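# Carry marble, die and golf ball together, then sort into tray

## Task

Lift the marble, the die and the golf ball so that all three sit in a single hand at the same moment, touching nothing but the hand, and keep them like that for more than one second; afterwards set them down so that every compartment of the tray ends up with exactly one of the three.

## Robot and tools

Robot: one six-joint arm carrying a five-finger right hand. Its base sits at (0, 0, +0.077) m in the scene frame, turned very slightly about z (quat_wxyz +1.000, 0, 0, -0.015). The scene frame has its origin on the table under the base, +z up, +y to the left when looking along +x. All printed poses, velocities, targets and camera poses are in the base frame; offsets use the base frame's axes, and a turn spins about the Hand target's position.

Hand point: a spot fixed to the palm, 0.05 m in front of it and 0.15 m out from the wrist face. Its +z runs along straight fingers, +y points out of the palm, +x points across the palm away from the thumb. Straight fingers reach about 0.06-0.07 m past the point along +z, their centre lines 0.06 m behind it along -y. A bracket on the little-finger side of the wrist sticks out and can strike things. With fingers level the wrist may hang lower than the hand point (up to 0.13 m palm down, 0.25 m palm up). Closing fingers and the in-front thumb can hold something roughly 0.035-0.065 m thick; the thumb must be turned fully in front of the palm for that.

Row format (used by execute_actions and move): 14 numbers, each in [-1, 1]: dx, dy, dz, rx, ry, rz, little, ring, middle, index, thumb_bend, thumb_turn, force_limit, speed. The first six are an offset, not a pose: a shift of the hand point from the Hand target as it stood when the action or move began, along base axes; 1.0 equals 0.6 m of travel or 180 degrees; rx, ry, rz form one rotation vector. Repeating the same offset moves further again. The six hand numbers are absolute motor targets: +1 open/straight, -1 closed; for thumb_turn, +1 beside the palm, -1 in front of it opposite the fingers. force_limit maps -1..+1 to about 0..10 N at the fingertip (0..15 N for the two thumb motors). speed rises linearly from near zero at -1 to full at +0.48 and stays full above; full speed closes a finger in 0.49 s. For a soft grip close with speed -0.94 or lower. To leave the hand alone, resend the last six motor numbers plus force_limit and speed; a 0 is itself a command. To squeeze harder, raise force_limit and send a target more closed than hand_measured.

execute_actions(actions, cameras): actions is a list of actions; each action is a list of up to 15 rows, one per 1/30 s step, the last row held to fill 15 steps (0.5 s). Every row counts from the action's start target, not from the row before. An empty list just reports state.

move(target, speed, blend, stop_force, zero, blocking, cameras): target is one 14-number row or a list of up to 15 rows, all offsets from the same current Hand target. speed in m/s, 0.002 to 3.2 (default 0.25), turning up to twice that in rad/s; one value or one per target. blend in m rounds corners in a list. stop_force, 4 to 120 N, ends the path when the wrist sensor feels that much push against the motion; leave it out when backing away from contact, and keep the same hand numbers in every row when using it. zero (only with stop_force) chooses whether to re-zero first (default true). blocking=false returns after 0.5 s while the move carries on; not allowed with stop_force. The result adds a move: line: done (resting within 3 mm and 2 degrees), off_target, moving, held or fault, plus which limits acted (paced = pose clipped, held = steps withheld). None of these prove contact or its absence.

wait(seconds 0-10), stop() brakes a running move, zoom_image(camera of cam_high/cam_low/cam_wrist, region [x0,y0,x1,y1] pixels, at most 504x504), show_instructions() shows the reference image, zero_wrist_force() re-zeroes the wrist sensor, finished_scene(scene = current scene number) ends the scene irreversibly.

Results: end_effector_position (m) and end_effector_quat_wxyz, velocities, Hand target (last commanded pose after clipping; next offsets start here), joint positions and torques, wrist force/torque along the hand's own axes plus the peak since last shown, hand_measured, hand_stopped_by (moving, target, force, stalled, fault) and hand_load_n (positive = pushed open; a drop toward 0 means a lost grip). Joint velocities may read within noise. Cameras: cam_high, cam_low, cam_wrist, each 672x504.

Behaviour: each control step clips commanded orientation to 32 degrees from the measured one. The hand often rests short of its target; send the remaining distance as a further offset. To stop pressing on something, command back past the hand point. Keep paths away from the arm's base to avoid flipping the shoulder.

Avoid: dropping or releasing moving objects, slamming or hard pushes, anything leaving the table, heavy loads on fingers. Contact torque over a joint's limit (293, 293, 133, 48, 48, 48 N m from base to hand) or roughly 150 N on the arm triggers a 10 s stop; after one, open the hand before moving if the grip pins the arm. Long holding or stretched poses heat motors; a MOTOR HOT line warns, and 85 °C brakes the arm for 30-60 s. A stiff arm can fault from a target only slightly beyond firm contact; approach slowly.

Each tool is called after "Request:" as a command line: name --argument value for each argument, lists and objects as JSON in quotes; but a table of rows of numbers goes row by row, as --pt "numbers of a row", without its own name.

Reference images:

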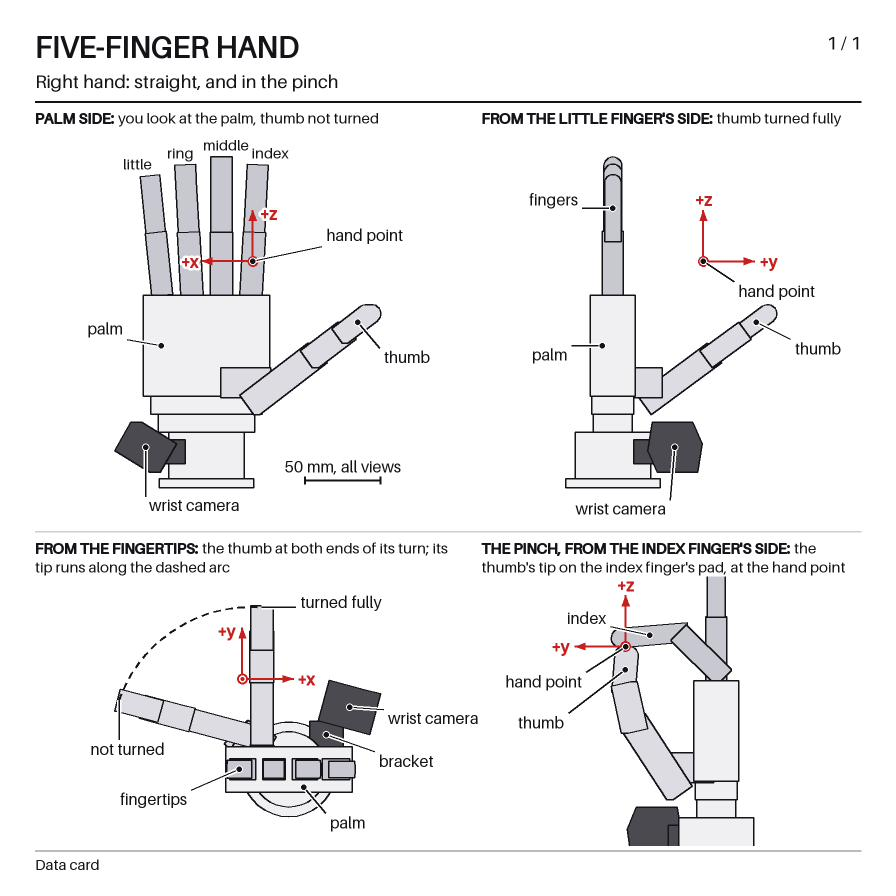

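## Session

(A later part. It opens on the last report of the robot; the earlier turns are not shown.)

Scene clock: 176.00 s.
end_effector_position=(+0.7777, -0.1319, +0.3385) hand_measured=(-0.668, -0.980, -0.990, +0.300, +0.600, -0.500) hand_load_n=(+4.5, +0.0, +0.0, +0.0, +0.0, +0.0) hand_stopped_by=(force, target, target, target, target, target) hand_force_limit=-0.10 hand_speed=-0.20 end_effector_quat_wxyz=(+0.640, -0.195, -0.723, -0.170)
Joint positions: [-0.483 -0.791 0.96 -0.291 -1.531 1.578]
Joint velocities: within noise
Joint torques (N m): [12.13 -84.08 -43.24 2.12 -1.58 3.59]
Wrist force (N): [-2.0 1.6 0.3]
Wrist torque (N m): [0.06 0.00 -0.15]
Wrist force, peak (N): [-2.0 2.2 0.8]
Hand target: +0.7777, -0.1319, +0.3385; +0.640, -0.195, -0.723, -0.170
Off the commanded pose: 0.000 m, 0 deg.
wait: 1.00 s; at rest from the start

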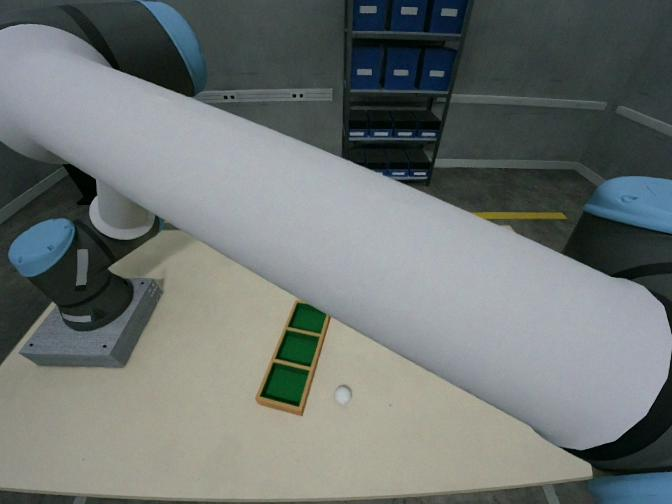

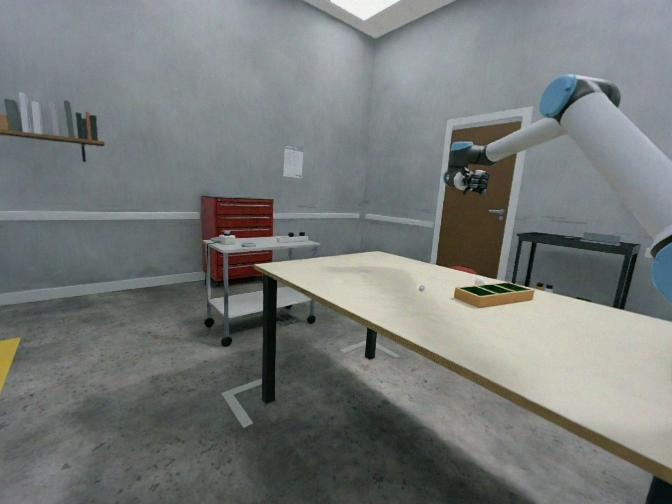

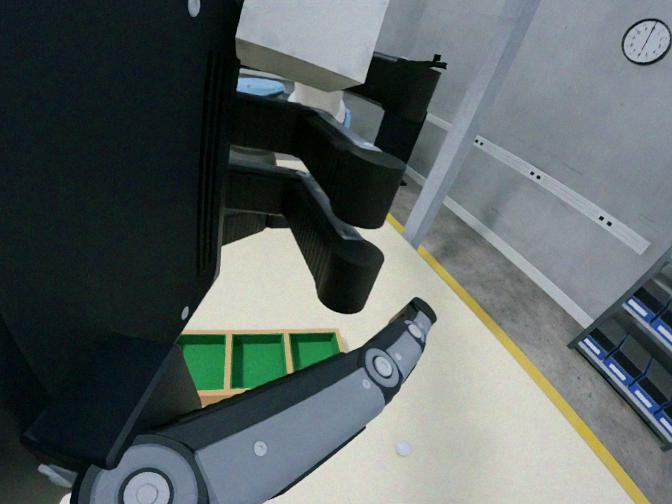

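Request:
move --target '[0.0455,0.243,-0.512,0,0,0,-0.99,-0.98,-0.99,0.3,0.6,-0.5,-0.1,-0.2]' --speed 0.3 --cameras '["cam_wrist","cam_low"]'

Scene clock: 178.60 s.
end_effector_position=(+0.8049, +0.0139, +0.0314) hand_measured=(-0.668, -0.980, -0.990, +0.300, +0.600, -0.500) hand_load_n=(+5.0, +0.0, +0.0, +0.0, +0.0, +0.0) hand_stopped_by=(force, target, target, target, target, target) hand_force_limit=-0.10 hand_speed=-0.20 end_effector_quat_wxyz=(+0.640, -0.195, -0.723, -0.170)
Joint positions: [-0.339 -0.598 1.174 -0.701 -1.389 1.596]
Joint velocities: within noise
Joint torques (N m): [15.98 -85.75 -45.29 -1.6 1.88 3.36]
Wrist force (N): [-2.1 2.1 0.3]
Wrist torque (N m): [0.12 0.03 -0.14]
Wrist force, peak (N): [-3.7 2.7 0.9]
Hand target: +0.8050, +0.0139, +0.0313; +0.640, -0.195, -0.723, -0.170
Off the commanded pose: 0.000 m, 0 deg.
move: done
Images, in order (width x height): cam_low 672x504, cam_wrist 672x504.

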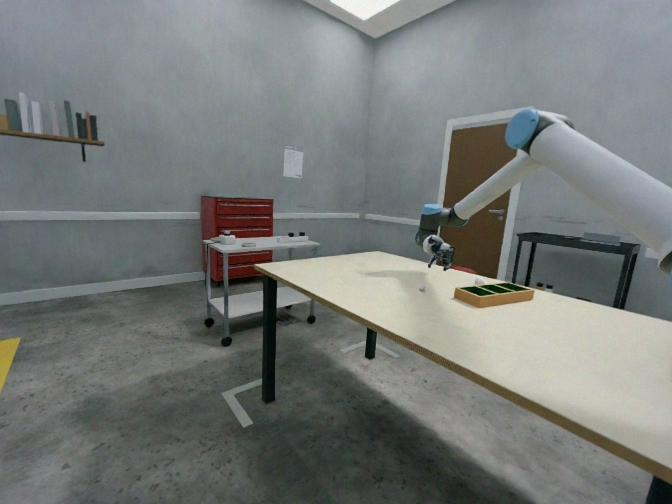

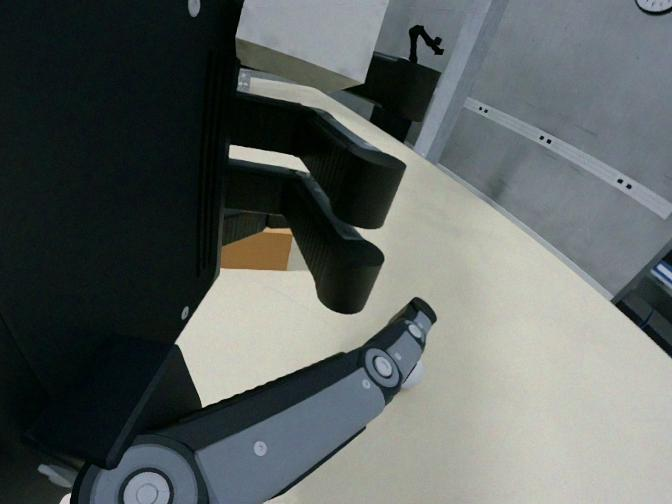

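Request:
move --pt "0.0095 0.059 0 0 0 0 -0.99 -0.98 -0.99 0.3 0.6 -0.55 -0.1 -0.2" --pt "0.0095 0.059 -0.148 0 0 0 -0.99 -0.98 -0.99 0.3 0.6 -0.55 -0.1 -0.2" --pt "0.0345 0.102 -0.148 0 0 0 -0.99 -0.98 -0.99 0.3 0.6 -0.55 -0.1 -0.2" --speed '[0.15,0.08,0.04]' --cameras '["cam_wrist"]'

Request:
zoom_image --camera "cam_wrist" --region '[200, 120, 460, 400]'

Scene clock: 183.33 s.
end_effector_position=(+0.8256, +0.0750, -0.0575) hand_measured=(-0.668, -0.980, -0.990, +0.300, +0.600, -0.550) hand_load_n=(+5.0, +0.0, +0.0, +0.0, +0.0, +0.5) hand_stopped_by=(force, target, target, target, target, target) hand_force_limit=-0.10 hand_speed=-0.20 end_effector_quat_wxyz=(+0.640, -0.195, -0.723, -0.170)
Joint positions: [-0.275 -0.489 1.134 -0.771 -1.325 1.604]
Joint velocities: within noise
Joint torques (N m): [11.46 -91.33 -43.81 4.03 1.94 3.54]
Wrist force (N): [-2.0 1.9 0.4]
Wrist torque (N m): [0.09 -0.01 -0.14]
Wrist force, peak (N): [-2.7 2.0 0.6]
Hand target: +0.8257, +0.0751, -0.0575; +0.640, -0.195, -0.723, -0.170
Off the commanded pose: 0.000 m, 0 deg.
move: done
Images, in order (width x height): cam_wrist 672x504.

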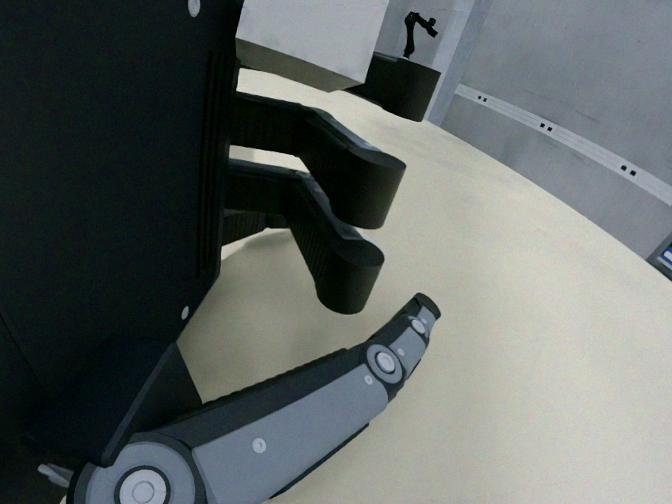

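Scaled by 1.800 from the camera's 672x504 image, which has a finer 960x720 frame.

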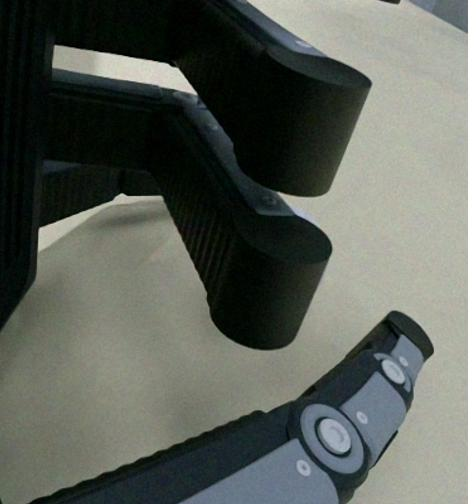

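Request:
move --target '[-0.0173,0.01,0,0,0,0,-0.99,-0.98,-0.99,0.3,0.6,-0.55,-0.1,-0.2]' --speed 0.03 --cameras '["cam_wrist"]'

Request:
zoom_image --camera "cam_wrist" --region '[200, 120, 460, 400]'

Scene clock: 185.37 s.
end_effector_position=(+0.8154, +0.0811, -0.0575) hand_measured=(-0.668, -0.980, -0.990, +0.300, +0.600, -0.550) hand_load_n=(+4.5, +0.0, +0.0, +0.0, +0.0, +0.5) hand_stopped_by=(force, target, target, target, target, target) hand_force_limit=-0.10 hand_speed=-0.20 end_effector_quat_wxyz=(+0.640, -0.195, -0.723, -0.170)
Joint positions: [-0.272 -0.504 1.168 -0.79 -1.322 1.605]
Joint velocities: within noise
Joint torques (N m): [15.19 -120.62 -23.96 -1.47 1.85 3.59]
Wrist force (N): [-2.2 2.2 0.3]
Wrist torque (N m): [0.13 0.02 -0.15]
Wrist force, peak (N): [-2.2 2.5 0.0]
Hand target: +0.8153, +0.0811, -0.0575; +0.640, -0.195, -0.723, -0.170
Off the commanded pose: 0.000 m, 0 deg.
move: done
Images, in order (width x height): cam_wrist 672x504.

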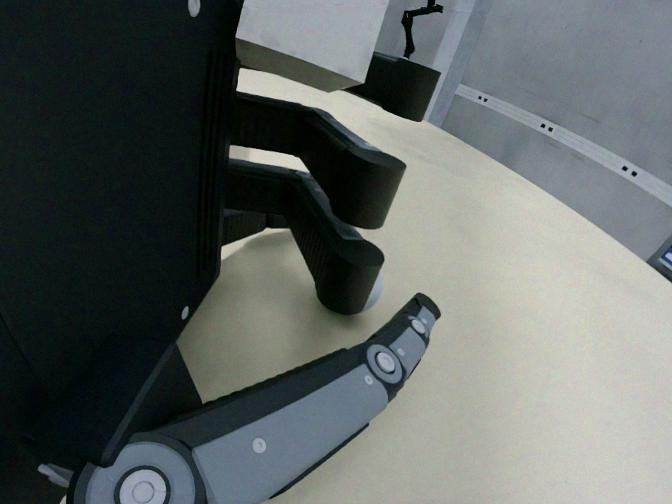

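Scaled by 1.800 from the camera's 672x504 image, which has a finer 960x720 frame.

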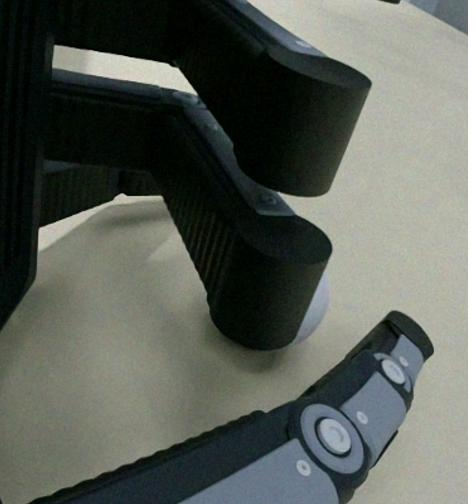

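Request:
move --pt "0.0285 0.039 0 0 0 0 -0.99 -0.98 -0.99 0.3 -0.35 -0.55 -0.3 -0.926" --pt "0.0755 0.0567 0 0 0 0 -0.99 -0.98 -0.99 0.3 -0.35 -0.55 -0.3 -0.926" --speed '[0.013,0.012]' --cameras '["cam_wrist"]'

Request:
move --target '[0,0,0,0,0,0,-0.99,-0.98,-0.99,0.3,-0.5,-0.55,0.0,-0.926]' --cameras '[]'

Request:
move --target '[0,0,0.04,0,0,0,-0.99,-0.98,-0.99,0.3,-0.5,-0.55,0.0,-0.926]' --speed 0.03 --cameras '["cam_wrist"]'

Scene clock: 195.27 s.
end_effector_position=(+0.8606, +0.1152, -0.0575) hand_measured=(-0.668, -0.980, -0.990, +0.300, -0.264, -0.550) hand_load_n=(+5.0, +0.0, +0.0, +1.5, +5.0, -1.0) hand_stopped_by=(force, target, target, target, force, target) hand_force_limit=-0.30 hand_speed=-0.93 end_effector_quat_wxyz=(+0.640, -0.195, -0.723, -0.170)
Joint positions: [-0.229 -0.441 1.029 -0.716 -1.279 1.61]
Joint velocities: within noise
Joint torques (N m): [12.77 -93.56 -37.04 2.4 1.36 3.31]
Wrist force (N): [-2.8 2.0 0.2]
Wrist torque (N m): [0.12 0.10 -0.20]
Wrist force, peak (N): [-2.8 2.0 0.2]
Hand target: +0.8606, +0.1152, -0.0575; +0.640, -0.195, -0.723, -0.170
Off the commanded pose: 0.000 m, 0 deg.
move: done
Images, in order (width x height): cam_wrist 672x504.

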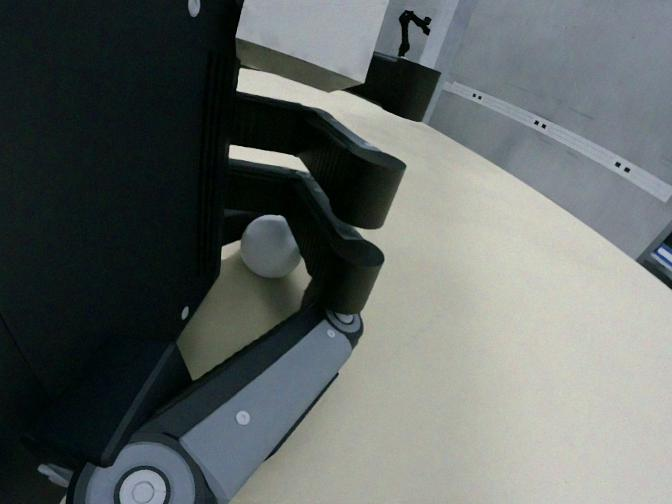

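Scene clock: 195.77 s.
end_effector_position=(+0.8606, +0.1152, -0.0575) hand_measured=(-0.668, -0.980, -0.990, +0.300, -0.282, -0.550) hand_load_n=(+4.5, +0.0, +0.0, +2.0, +7.5, -1.0) hand_stopped_by=(force, target, target, target, force, target) hand_force_limit=0.00 hand_speed=-0.93 end_effector_quat_wxyz=(+0.640, -0.195, -0.723, -0.170)
Joint positions: [-0.229 -0.441 1.029 -0.716 -1.279 1.61]
Joint velocities: within noise
Joint torques (N m): [11.81 -93.71 -35.46 2.34 1.23 3.4]
Wrist force (N): [-2.1 2.1 0.5]
Wrist torque (N m): [0.11 -0.01 -0.15]
Wrist force, peak (N): [-2.6 2.0 0.1]
Hand target: +0.8606, +0.1152, -0.0575; +0.640, -0.195, -0.723, -0.170
Off the commanded pose: 0.000 m, 0 deg.
move: done
No camera images: "cameras" was empty.

Scene clock: 196.90 s.
end_effector_position=(+0.8606, +0.1152, -0.0337) hand_measured=(-0.668, -0.980, -0.990, +0.300, -0.282, -0.550) hand_load_n=(+5.0, +0.5, +0.0, +2.0, +7.5, -1.0) hand_stopped_by=(force, target, target, target, force, target) hand_force_limit=0.00 hand_speed=-0.93 end_effector_quat_wxyz=(+0.640, -0.195, -0.723, -0.170)
Joint positions: [-0.229 -0.465 1.033 -0.695 -1.279 1.61]
Joint velocities: within noise
Joint torques (N m): [11.61 -129 -25.59 3.86 1.13 3.4]
Wrist force (N): [-2.1 2.0 0.0]
Wrist torque (N m): [0.14 0.02 -0.15]
Wrist force, peak (N): [-2.5 2.4 0.4]
Hand target: +0.8606, +0.1152, -0.0335; +0.640, -0.195, -0.723, -0.170
Off the commanded pose: 0.000 m, 0 deg.
move: done
Images, in order (width x height): cam_wrist 672x504.

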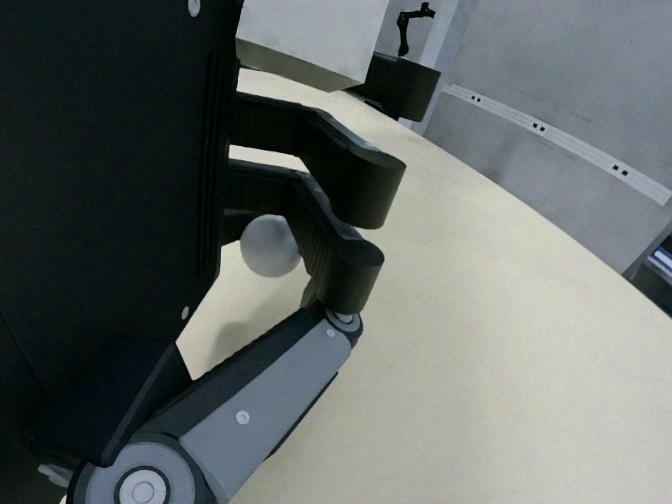

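Request:
move --target '[-0.13,-0.14,0.53,0,0,0,-0.99,-0.98,-0.99,0.3,-0.5,-0.55,0.0,-0.926]' --speed 0.15 --cameras '[]'

Request:
move --target '[0,0,0,0.2044,-0.5891,0,-0.99,-0.98,-0.99,0.3,-0.5,-0.55,0.0,-0.926]' --speed 0.3 --cameras '[]'

Request:
move --target '[0,0,0,0,0,0,-0.99,-0.5,0.3,0.3,-0.5,-0.55,0.0,-0.5]'

Request:
zoom_image --camera "cam_wrist" --region '[120, 0, 460, 350]'

Scene clock: 202.23 s.
end_effector_position=(+0.7826, +0.0312, +0.2842) hand_measured=(-0.668, -0.980, -0.990, +0.300, -0.282, -0.550) hand_load_n=(+4.5, +0.0, +0.0, +2.0, +7.5, -1.5) hand_stopped_by=(force, target, target, target, force, target) hand_force_limit=0.00 hand_speed=-0.93 end_effector_quat_wxyz=(+0.640, -0.195, -0.723, -0.170)
Joint positions: [-0.33 -0.83 1.125 -0.42 -1.38 1.597]
Joint velocities: within noise
Joint torques (N m): [-14.07 -111.26 -50.17 3.28 -1.98 -2.62]
Wrist force (N): [-1.9 1.9 0.5]
Wrist torque (N m): [0.07 -0.04 -0.14]
Wrist force, peak (N): [-3.2 2.5 0.1]
Hand target: +0.7826, +0.0312, +0.2845; +0.640, -0.195, -0.723, -0.170
Off the commanded pose: 0.000 m, 0 deg.
move: done
No camera images: "cameras" was empty.

Scene clock: 206.13 s.
end_effector_position=(+0.7826, +0.0312, +0.2845) hand_measured=(-0.668, -0.980, -0.990, +0.300, -0.282, -0.550) hand_load_n=(+5.0, +0.0, +0.0, +2.0, +7.5, -1.5) hand_stopped_by=(force, target, target, target, force, target) hand_force_limit=0.00 hand_speed=-0.93 end_effector_quat_wxyz=(+0.157, -0.199, +0.859, +0.444)
Joint positions: [-0.512 -1.24 1.841 -1.644 -0.698 0.352]
Joint velocities: within noise
Joint torques (N m): [-14.45 -48.61 -29.58 -5.41 3.06 -3.04]
Wrist force (N): [0.1 -0.3 0.7]
Wrist torque (N m): [0.01 -0.07 -0.01]
Wrist force, peak (N): [-2.4 2.0 0.3]
Hand target: +0.7826, +0.0312, +0.2845; +0.157, -0.199, +0.859, +0.444
Off the commanded pose: 0.000 m, 0 deg.
move: done
No camera images: "cameras" was empty.

Scene clock: 207.33 s.
end_effector_position=(+0.7826, +0.0312, +0.2845) hand_measured=(-0.668, -0.500, +0.300, +0.300, -0.282, -0.550) hand_load_n=(+5.0, +0.0, +0.0, +2.0, +7.5, -1.5) hand_stopped_by=(force, target, target, target, force, target) hand_force_limit=0.00 hand_speed=-0.50 end_effector_quat_wxyz=(+0.157, -0.199, +0.859, +0.444)
Joint positions: [-0.512 -1.24 1.841 -1.644 -0.698 0.352]
Joint velocities: within noise
Joint torques (N m): [-13.79 -46.64 -32.49 -5.1 2.96 -2.9]
Wrist force (N): [0.2 -0.2 0.5]
Wrist torque (N m): [0.05 -0.07 0.00]
Wrist force, peak (N): [0.3 -0.4 1.1]
Hand target: +0.7826, +0.0312, +0.2845; +0.157, -0.199, +0.859, +0.444
Off the commanded pose: 0.000 m, 0 deg.
move: done

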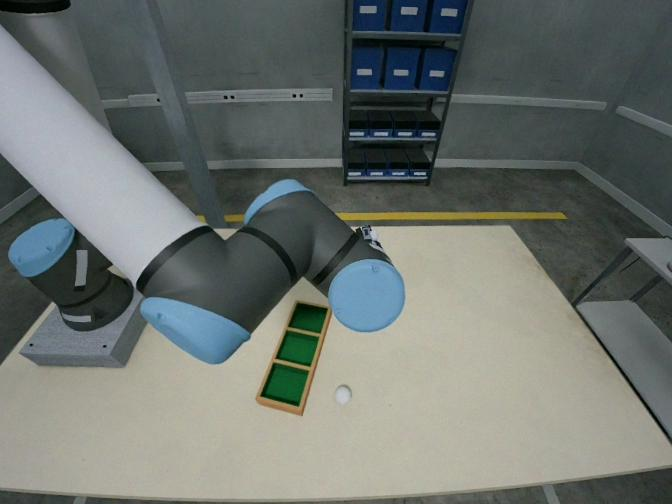

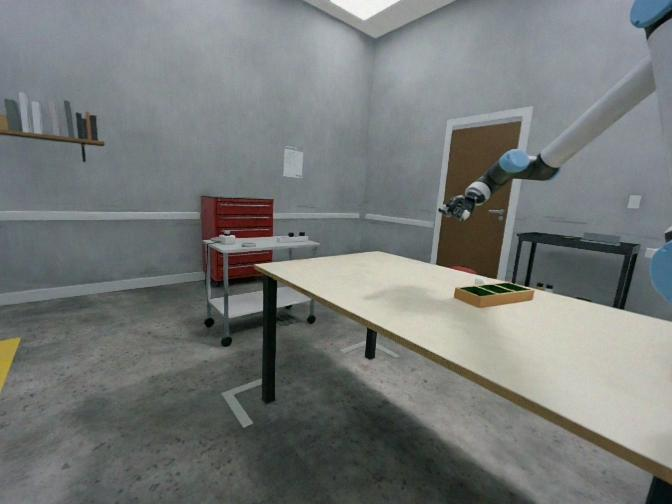

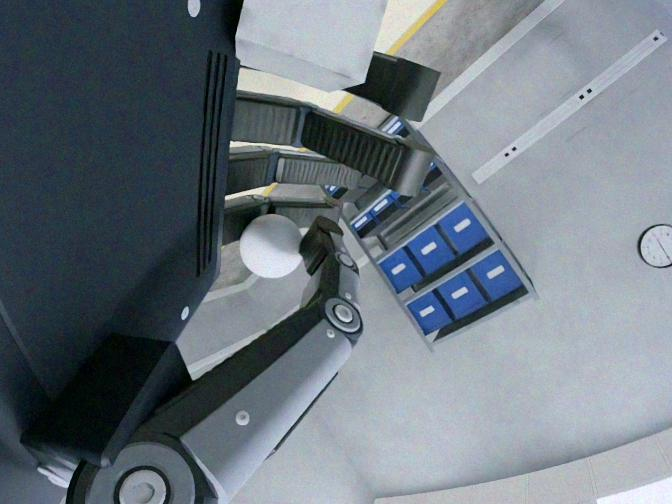

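Scaled by 1.440 from the camera's 672x504 image, which has a finer 960x720 frame.

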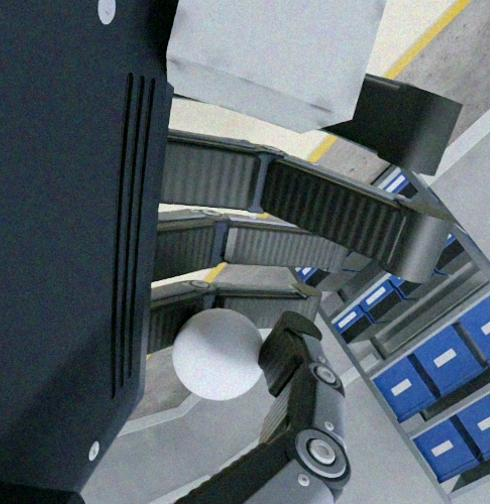

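Request:
move --target '[0,0,0,0,0,0,-0.99,-0.5,0.3,0.3,0.0,-0.55,0.0,-0.9]' --cameras '["cam_wrist","cam_low"]'

Request:
zoom_image --camera "cam_wrist" --region '[120, 0, 460, 350]'

Scene clock: 210.70 s.
end_effector_position=(+0.7826, +0.0312, +0.2844) hand_measured=(-0.668, -0.500, +0.300, +0.300, +0.000, -0.550) hand_load_n=(+4.5, +0.0, +0.0, +0.0, +0.0, +0.0) hand_stopped_by=(force, target, target, target, target, target) hand_force_limit=0.00 hand_speed=-0.90 end_effector_quat_wxyz=(+0.157, -0.199, +0.859, +0.444)
Joint positions: [-0.512 -1.24 1.841 -1.644 -0.698 0.352]
Joint velocities: within noise
Joint torques (N m): [-11.43 -50.46 -39.81 -4.27 2.62 -1.97]
Wrist force (N): [0.2 -0.3 1.1]
Wrist torque (N m): [0.00 -0.10 -0.01]
Wrist force, peak (N): [0.5 -0.6 1.1]
Hand target: +0.7826, +0.0312, +0.2845; +0.157, -0.199, +0.859, +0.444
Off the commanded pose: 0.000 m, 0 deg.
move: done
Images, in order (width x height): cam_low 672x504, cam_wrist 672x504.

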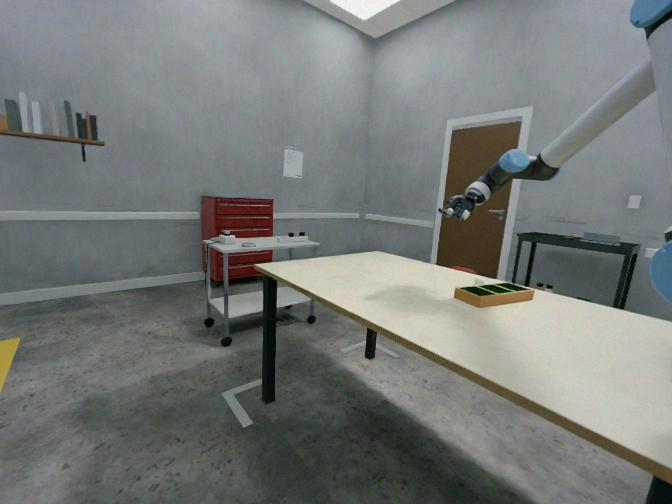

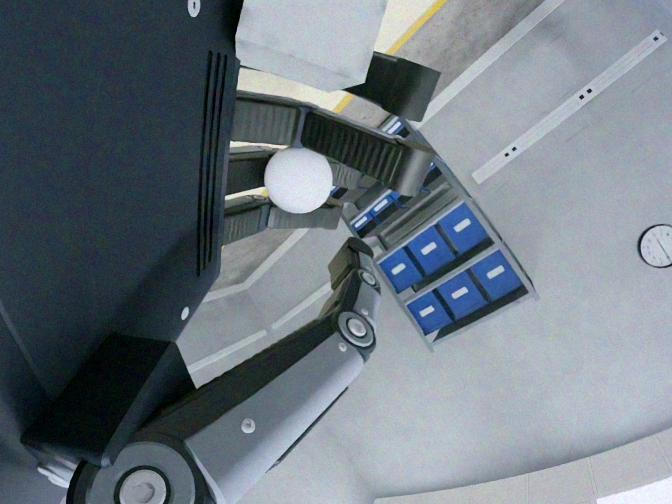

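Scaled by 1.440 from the camera's 672x504 image, which has a finer 960x720 frame.

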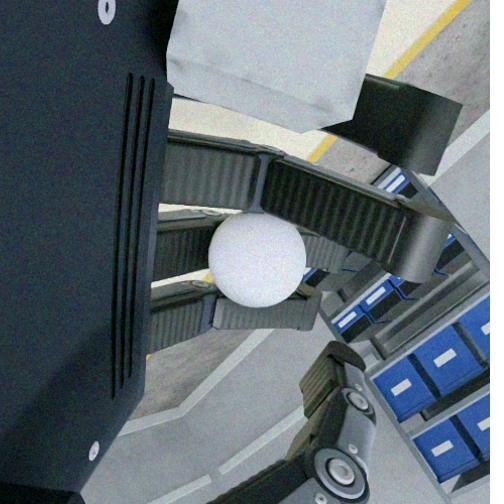

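Request:
move --target '[0,0,0,0,0,0,-0.99,-0.5,-0.4,0.3,0.0,-0.55,-0.3,-0.85]' --cameras '["cam_wrist"]'

Request:
zoom_image --camera "cam_wrist" --region '[120, 0, 460, 350]'

Scene clock: 213.63 s.
end_effector_position=(+0.7826, +0.0312, +0.2845) hand_measured=(-0.668, -0.500, -0.400, +0.300, +0.000, -0.550) hand_load_n=(+4.5, +0.0, +0.0, +0.0, +0.0, +0.0) hand_stopped_by=(force, target, target, target, target, target) hand_force_limit=-0.30 hand_speed=-0.85 end_effector_quat_wxyz=(+0.157, -0.199, +0.859, +0.444)
Joint positions: [-0.512 -1.24 1.841 -1.644 -0.698 0.352]
Joint velocities: within noise
Joint torques (N m): [-9.95 -55.49 -45.44 -3.51 2.26 -0.23]
Wrist force (N): [0.2 -0.3 0.8]
Wrist torque (N m): [0.02 -0.09 0.00]
Wrist force, peak (N): [0.4 -0.4 1.0]
Hand target: +0.7826, +0.0312, +0.2845; +0.157, -0.199, +0.859, +0.444
Off the commanded pose: 0.000 m, 0 deg.
move: done
Images, in order (width x height): cam_wrist 672x504.

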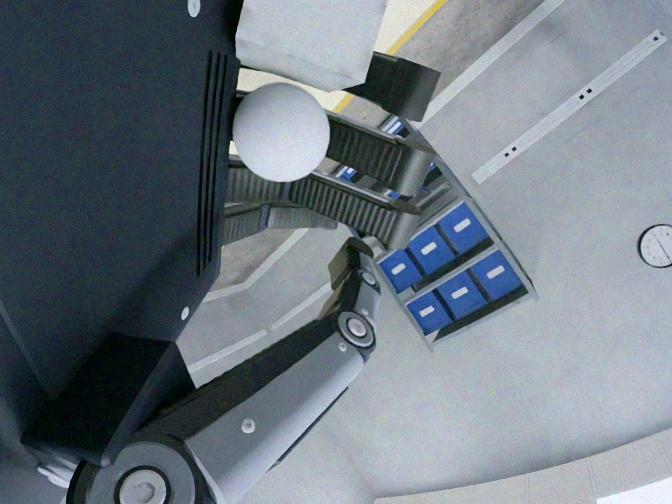

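Scaled by 1.440 from the camera's 672x504 image, which has a finer 960x720 frame.

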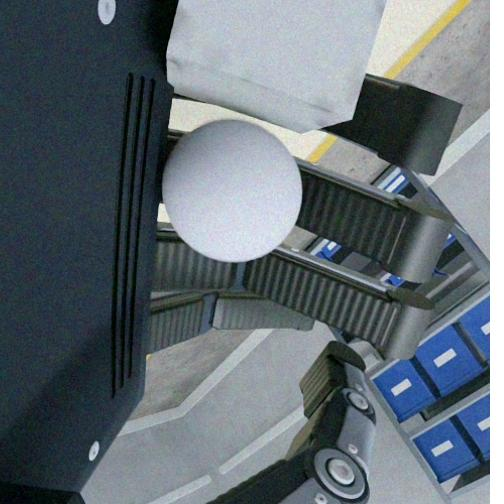

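Request:
move --target '[0,0,0,0,0,0,-0.99,-0.97,-0.98,0.3,0.0,-0.55,-0.35,-0.88]' --cameras '["cam_wrist"]'

Request:
zoom_image --camera "cam_wrist" --region '[120, 0, 460, 350]'

Scene clock: 216.50 s.
end_effector_position=(+0.7826, +0.0312, +0.2845) hand_measured=(-0.668, -0.878, -0.980, +0.300, +0.000, -0.550) hand_load_n=(+5.0, +4.0, +0.0, +0.0, +0.0, +0.0) hand_stopped_by=(force, force, target, target, target, target) hand_force_limit=-0.35 hand_speed=-0.88 end_effector_quat_wxyz=(+0.157, -0.199, +0.859, +0.444)
Joint positions: [-0.512 -1.24 1.841 -1.644 -0.698 0.352]
Joint velocities: within noise
Joint torques (N m): [-9.84 -59.34 -45.62 -3.02 1.7 1.15]
Wrist force (N): [0.0 -0.3 0.8]
Wrist torque (N m): [0.00 -0.07 -0.02]
Wrist force, peak (N): [0.2 -0.3 1.2]
Hand target: +0.7826, +0.0312, +0.2845; +0.157, -0.199, +0.859, +0.444
Off the commanded pose: 0.000 m, 0 deg.
move: done
Images, in order (width x height): cam_wrist 672x504.

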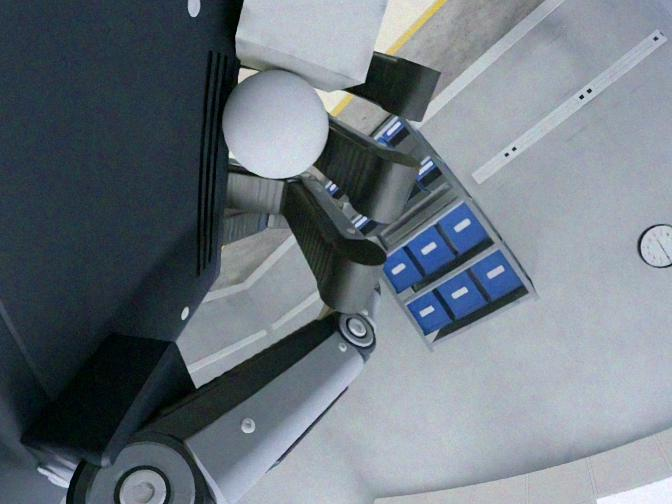

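Scaled by 1.440 from the camera's 672x504 image, which has a finer 960x720 frame.

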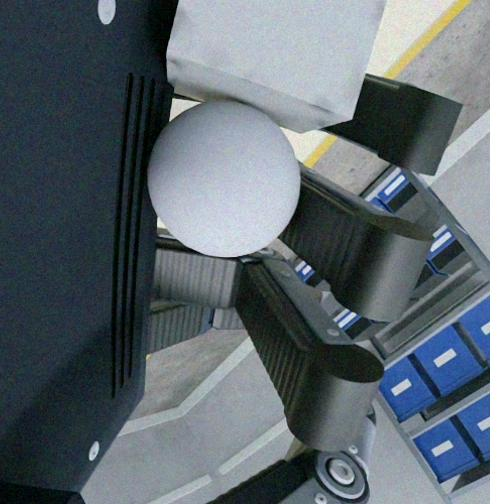

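Request:
move --target '[0,-0.1,0.05,-0.311,0.035,0,-0.99,-0.97,-0.98,0.3,1,-0.9,-0.35,-0.2]' --speed 0.3 --cameras '["cam_wrist"]'

Request:
move --target '[-0.03,-0.25,-0.1,0,0,0.355,-0.99,-0.97,-0.98,0.3,1,-0.9,-0.35,-0.2]' --speed 0.3 --cameras '["cam_wrist"]'

Request:
move --target '[-0.02,-0.06,-0.1,0,-0.25,0,-0.99,-0.97,-0.98,0.3,1,-0.9,-0.35,-0.2]' --speed 0.3

Scene clock: 221.90 s.
end_effector_position=(+0.7826, -0.0288, +0.3145) hand_measured=(-0.668, -0.878, -0.980, +0.300, +1.000, -0.800) hand_load_n=(+4.5, +4.0, +0.0, +0.0, -0.5, +0.0) hand_stopped_by=(force, force, target, target, target, force) hand_force_limit=-0.35 hand_speed=-0.20 end_effector_quat_wxyz=(+0.000, -0.226, +0.974, -0.001)
Joint positions: [-0.345 -1.385 1.745 -1.931 -1.572 0.769]
Joint velocities: within noise
Joint torques (N m): [13.41 -74.41 -54.64 -6.33 -1.73 3.61]
Wrist force (N): [-0.7 1.9 1.4]
Wrist torque (N m): [0.14 -0.04 -0.05]
Wrist force, peak (N): [-0.9 1.8 1.8]
Hand target: +0.7826, -0.0288, +0.3145; +0.000, -0.226, +0.974, -0.001
Off the commanded pose: 0.000 m, 0 deg.
move: done
Images, in order (width x height): cam_wrist 672x504.

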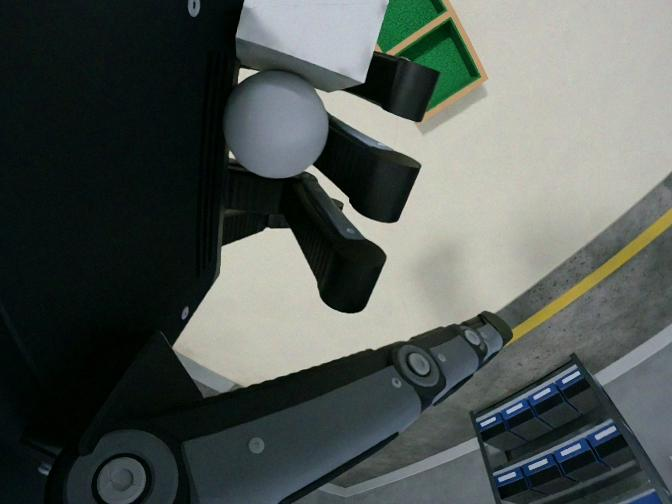

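Scene clock: 224.47 s.
end_effector_position=(+0.7646, -0.1788, +0.2545) hand_measured=(-0.668, -0.878, -0.980, +0.300, +1.000, -0.800) hand_load_n=(+4.5, +4.0, +0.0, +0.0, +0.0, +0.0) hand_stopped_by=(force, force, target, target, target, force) hand_force_limit=-0.35 hand_speed=-0.20 end_effector_quat_wxyz=(+0.000, +0.707, -0.707, +0.001)
Joint positions: [-0.455 -1.248 1.682 -2.006 -1.571 -0.456]
Joint velocities: within noise
Joint torques (N m): [-13.61 -51.82 -49.93 -6.36 1.42 -2.42]
Wrist force (N): [-0.5 1.2 1.5]
Wrist torque (N m): [0.05 -0.06 -0.05]
Wrist force, peak (N): [-1.0 2.7 1.6]
Hand target: +0.7646, -0.1788, +0.2545; +0.000, +0.707, -0.707, +0.001
Off the commanded pose: 0.000 m, 0 deg.
move: done
Images, in order (width x height): cam_wrist 672x504.

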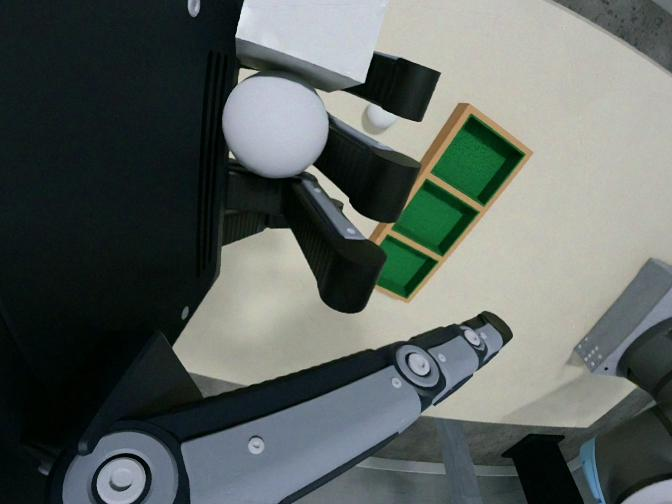

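Scene clock: 226.53 s.
end_effector_position=(+0.7526, -0.2148, +0.1945) hand_measured=(-0.668, -0.878, -0.980, +0.300, +1.000, -0.800) hand_load_n=(+4.5, +4.0, +0.0, +0.0, +0.0, +0.0) hand_stopped_by=(force, force, target, target, target, force) hand_force_limit=-0.35 hand_speed=-0.20 end_effector_quat_wxyz=(-0.271, +0.653, -0.653, +0.271)
Joint positions: [-0.655 -1.32 2.153 -3.076 -1.126 -0.497]
Joint velocities: within noise
Joint torques (N m): [-13.33 -36.47 -23.94 -6.96 2.26 3.35]
Wrist force (N): [-0.7 3.1 1.2]
Wrist torque (N m): [0.18 -0.10 -0.10]
Wrist force, peak (N): [-0.6 3.4 1.0]
Hand target: +0.7526, -0.2148, +0.1945; -0.271, +0.653, -0.653, +0.271
Off the commanded pose: 0.000 m, 0 deg.
move: done

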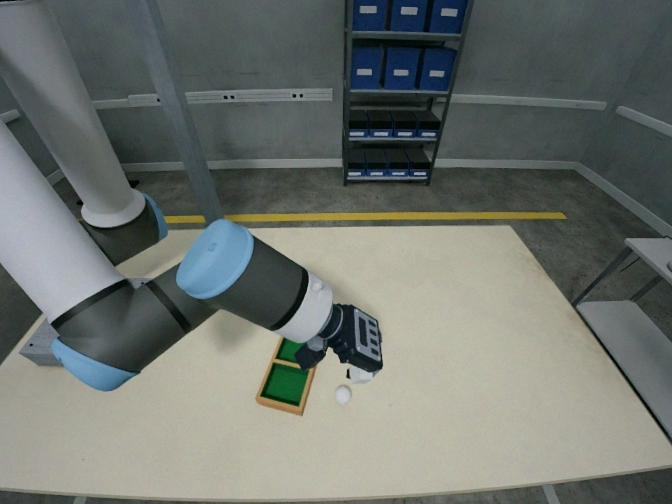

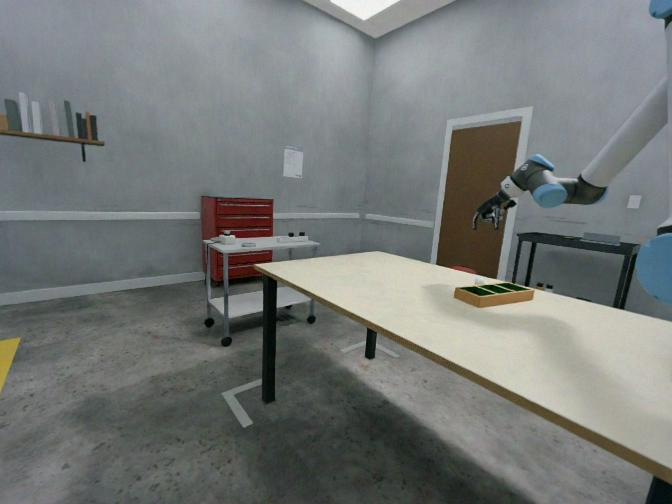

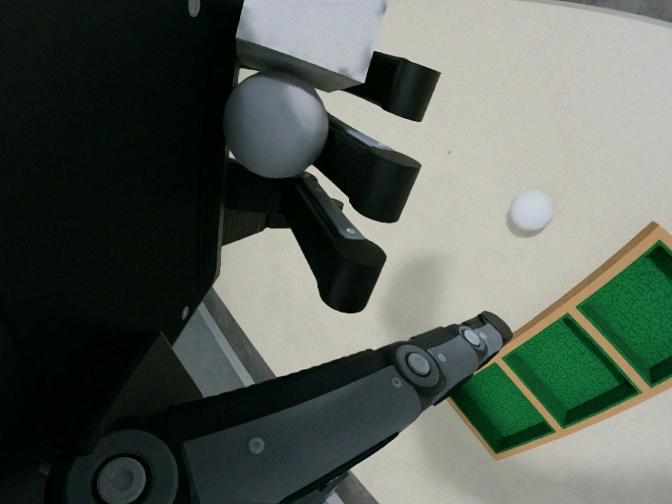

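Request:
move --target '[0.0015,-0.017,-0.324,0,0,0,-0.99,-0.97,-0.98,0.3,1,-0.9,-0.2,-0.2]' --speed 0.15 --cameras '["cam_wrist"]'

Scene clock: 230.53 s.
end_effector_position=(+0.7535, -0.2250, +0.0002) hand_measured=(-0.668, -0.878, -0.980, +0.300, +1.000, -0.800) hand_load_n=(+5.0, +4.0, +0.0, +0.0, +0.0, +0.0) hand_stopped_by=(force, force, target, target, target, force) hand_force_limit=-0.20 hand_speed=-0.20 end_effector_quat_wxyz=(-0.271, +0.653, -0.653, +0.271)
Joint positions: [-0.666 -0.986 2.194 -3.446 -1.118 -0.508]
Joint velocities: within noise
Joint torques (N m): [-14.2 -50.65 -29.22 -6.7 2.37 3.56]
Wrist force (N): [-0.1 3.1 1.2]
Wrist torque (N m): [0.15 -0.17 -0.06]
Wrist force, peak (N): [-0.2 4.0 1.3]
Hand target: +0.7535, -0.2250, +0.0001; -0.271, +0.653, -0.653, +0.271
Off the commanded pose: 0.000 m, 0 deg.
move: done
Images, in order (width x height): cam_wrist 672x504.

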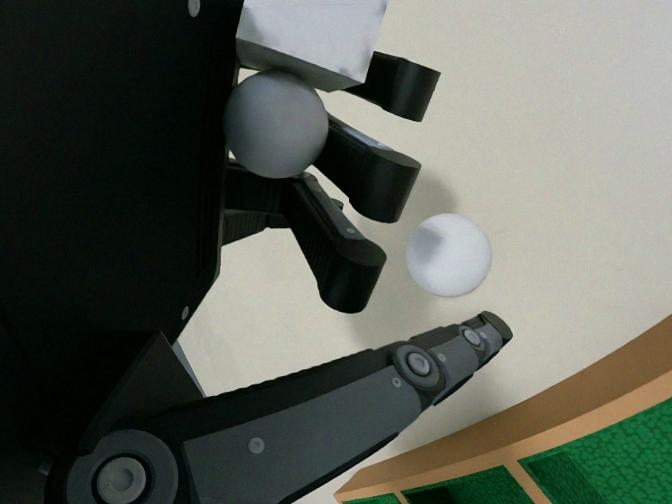

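Request:
move --target '[-0.006,-0.0055,-0.085,0,0,0,-0.99,-0.97,-0.98,0.3,1,-0.9,-0.2,-0.2]' --speed 0.05 --cameras '["cam_wrist"]'

Request:
move --target '[0,0,0,0,0,0,-0.99,-0.97,-0.98,-0.5,1,-0.9,-0.2,-0.9]' --cameras '["cam_wrist","cam_low"]'

Request:
zoom_image --camera "cam_low" --region '[430, 200, 570, 320]'

Scene clock: 234.37 s.
end_effector_position=(+0.7499, -0.2283, -0.0508) hand_measured=(-0.668, -0.878, -0.980, +0.300, +1.000, -0.800) hand_load_n=(+5.0, +4.0, +0.0, +0.0, +0.0, +0.0) hand_stopped_by=(force, force, target, target, target, force) hand_force_limit=-0.20 hand_speed=-0.20 end_effector_quat_wxyz=(-0.271, +0.653, -0.653, +0.271)
Joint positions: [-0.674 -0.891 2.19 -3.535 -1.114 -0.514]
Joint velocities: within noise
Joint torques (N m): [-14.92 -51.46 -25.75 -6.61 2.44 -2.54]
Wrist force (N): [-0.1 3.1 0.9]
Wrist torque (N m): [0.20 -0.17 -0.05]
Wrist force, peak (N): [-0.5 3.5 1.0]
Hand target: +0.7499, -0.2283, -0.0509; -0.271, +0.653, -0.653, +0.271
Off the commanded pose: 0.000 m, 0 deg.
move: done
Images, in order (width x height): cam_wrist 672x504.

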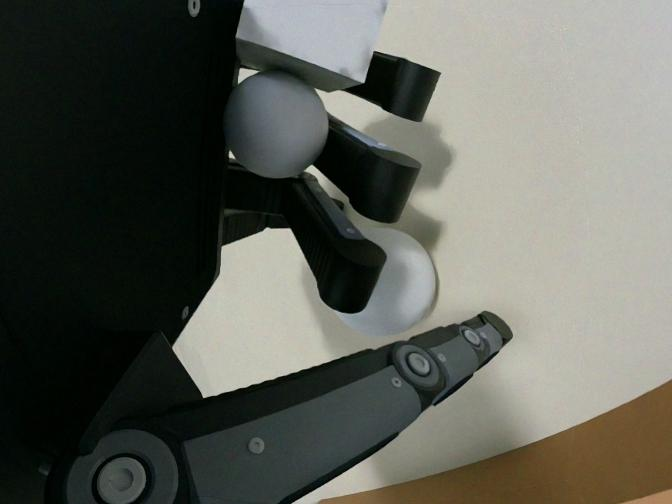

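Scene clock: 236.63 s.
end_effector_position=(+0.7499, -0.2284, -0.0509) hand_measured=(-0.668, -0.878, -0.980, -0.256, +1.000, -0.800) hand_load_n=(+5.0, +4.0, +0.0, +5.5, +1.0, -0.5) hand_stopped_by=(force, force, target, force, target, force) hand_force_limit=-0.20 hand_speed=-0.90 end_effector_quat_wxyz=(-0.271, +0.653, -0.653, +0.271)
Joint positions: [-0.674 -0.891 2.19 -3.535 -1.114 -0.514]
Joint velocities: within noise
Joint torques (N m): [-13.21 -52.9 -20.63 -6.09 2.26 -2.76]
Wrist force (N): [-0.5 3.4 1.0]
Wrist torque (N m): [0.23 -0.10 -0.07]
Wrist force, peak (N): [-0.6 3.6 1.0]
Hand target: +0.7499, -0.2283, -0.0509; -0.271, +0.653, -0.653, +0.271
Off the commanded pose: 0.000 m, 0 deg.
move: done
Images, in order (width x height): cam_low 672x504, cam_wrist 672x504.

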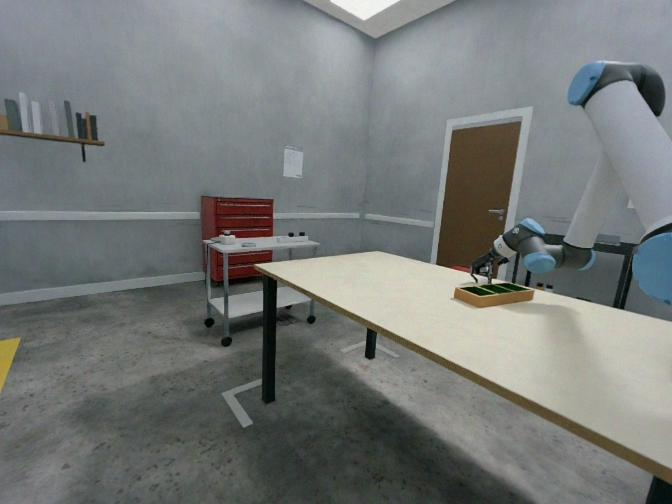

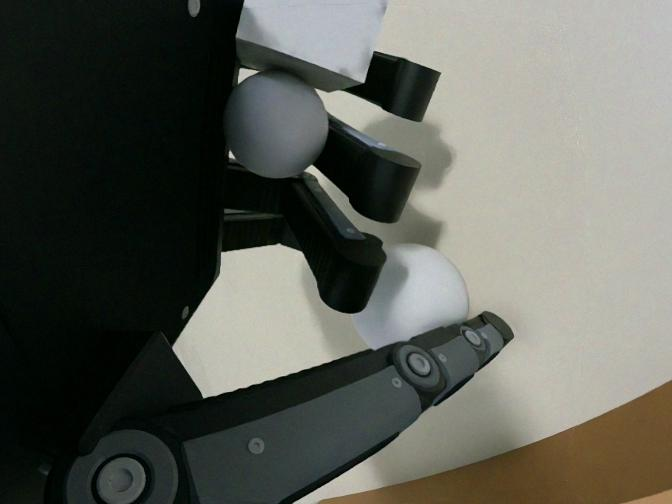

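Scaled by 3.600.

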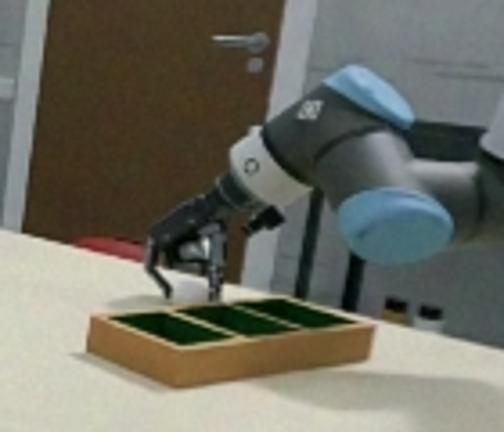

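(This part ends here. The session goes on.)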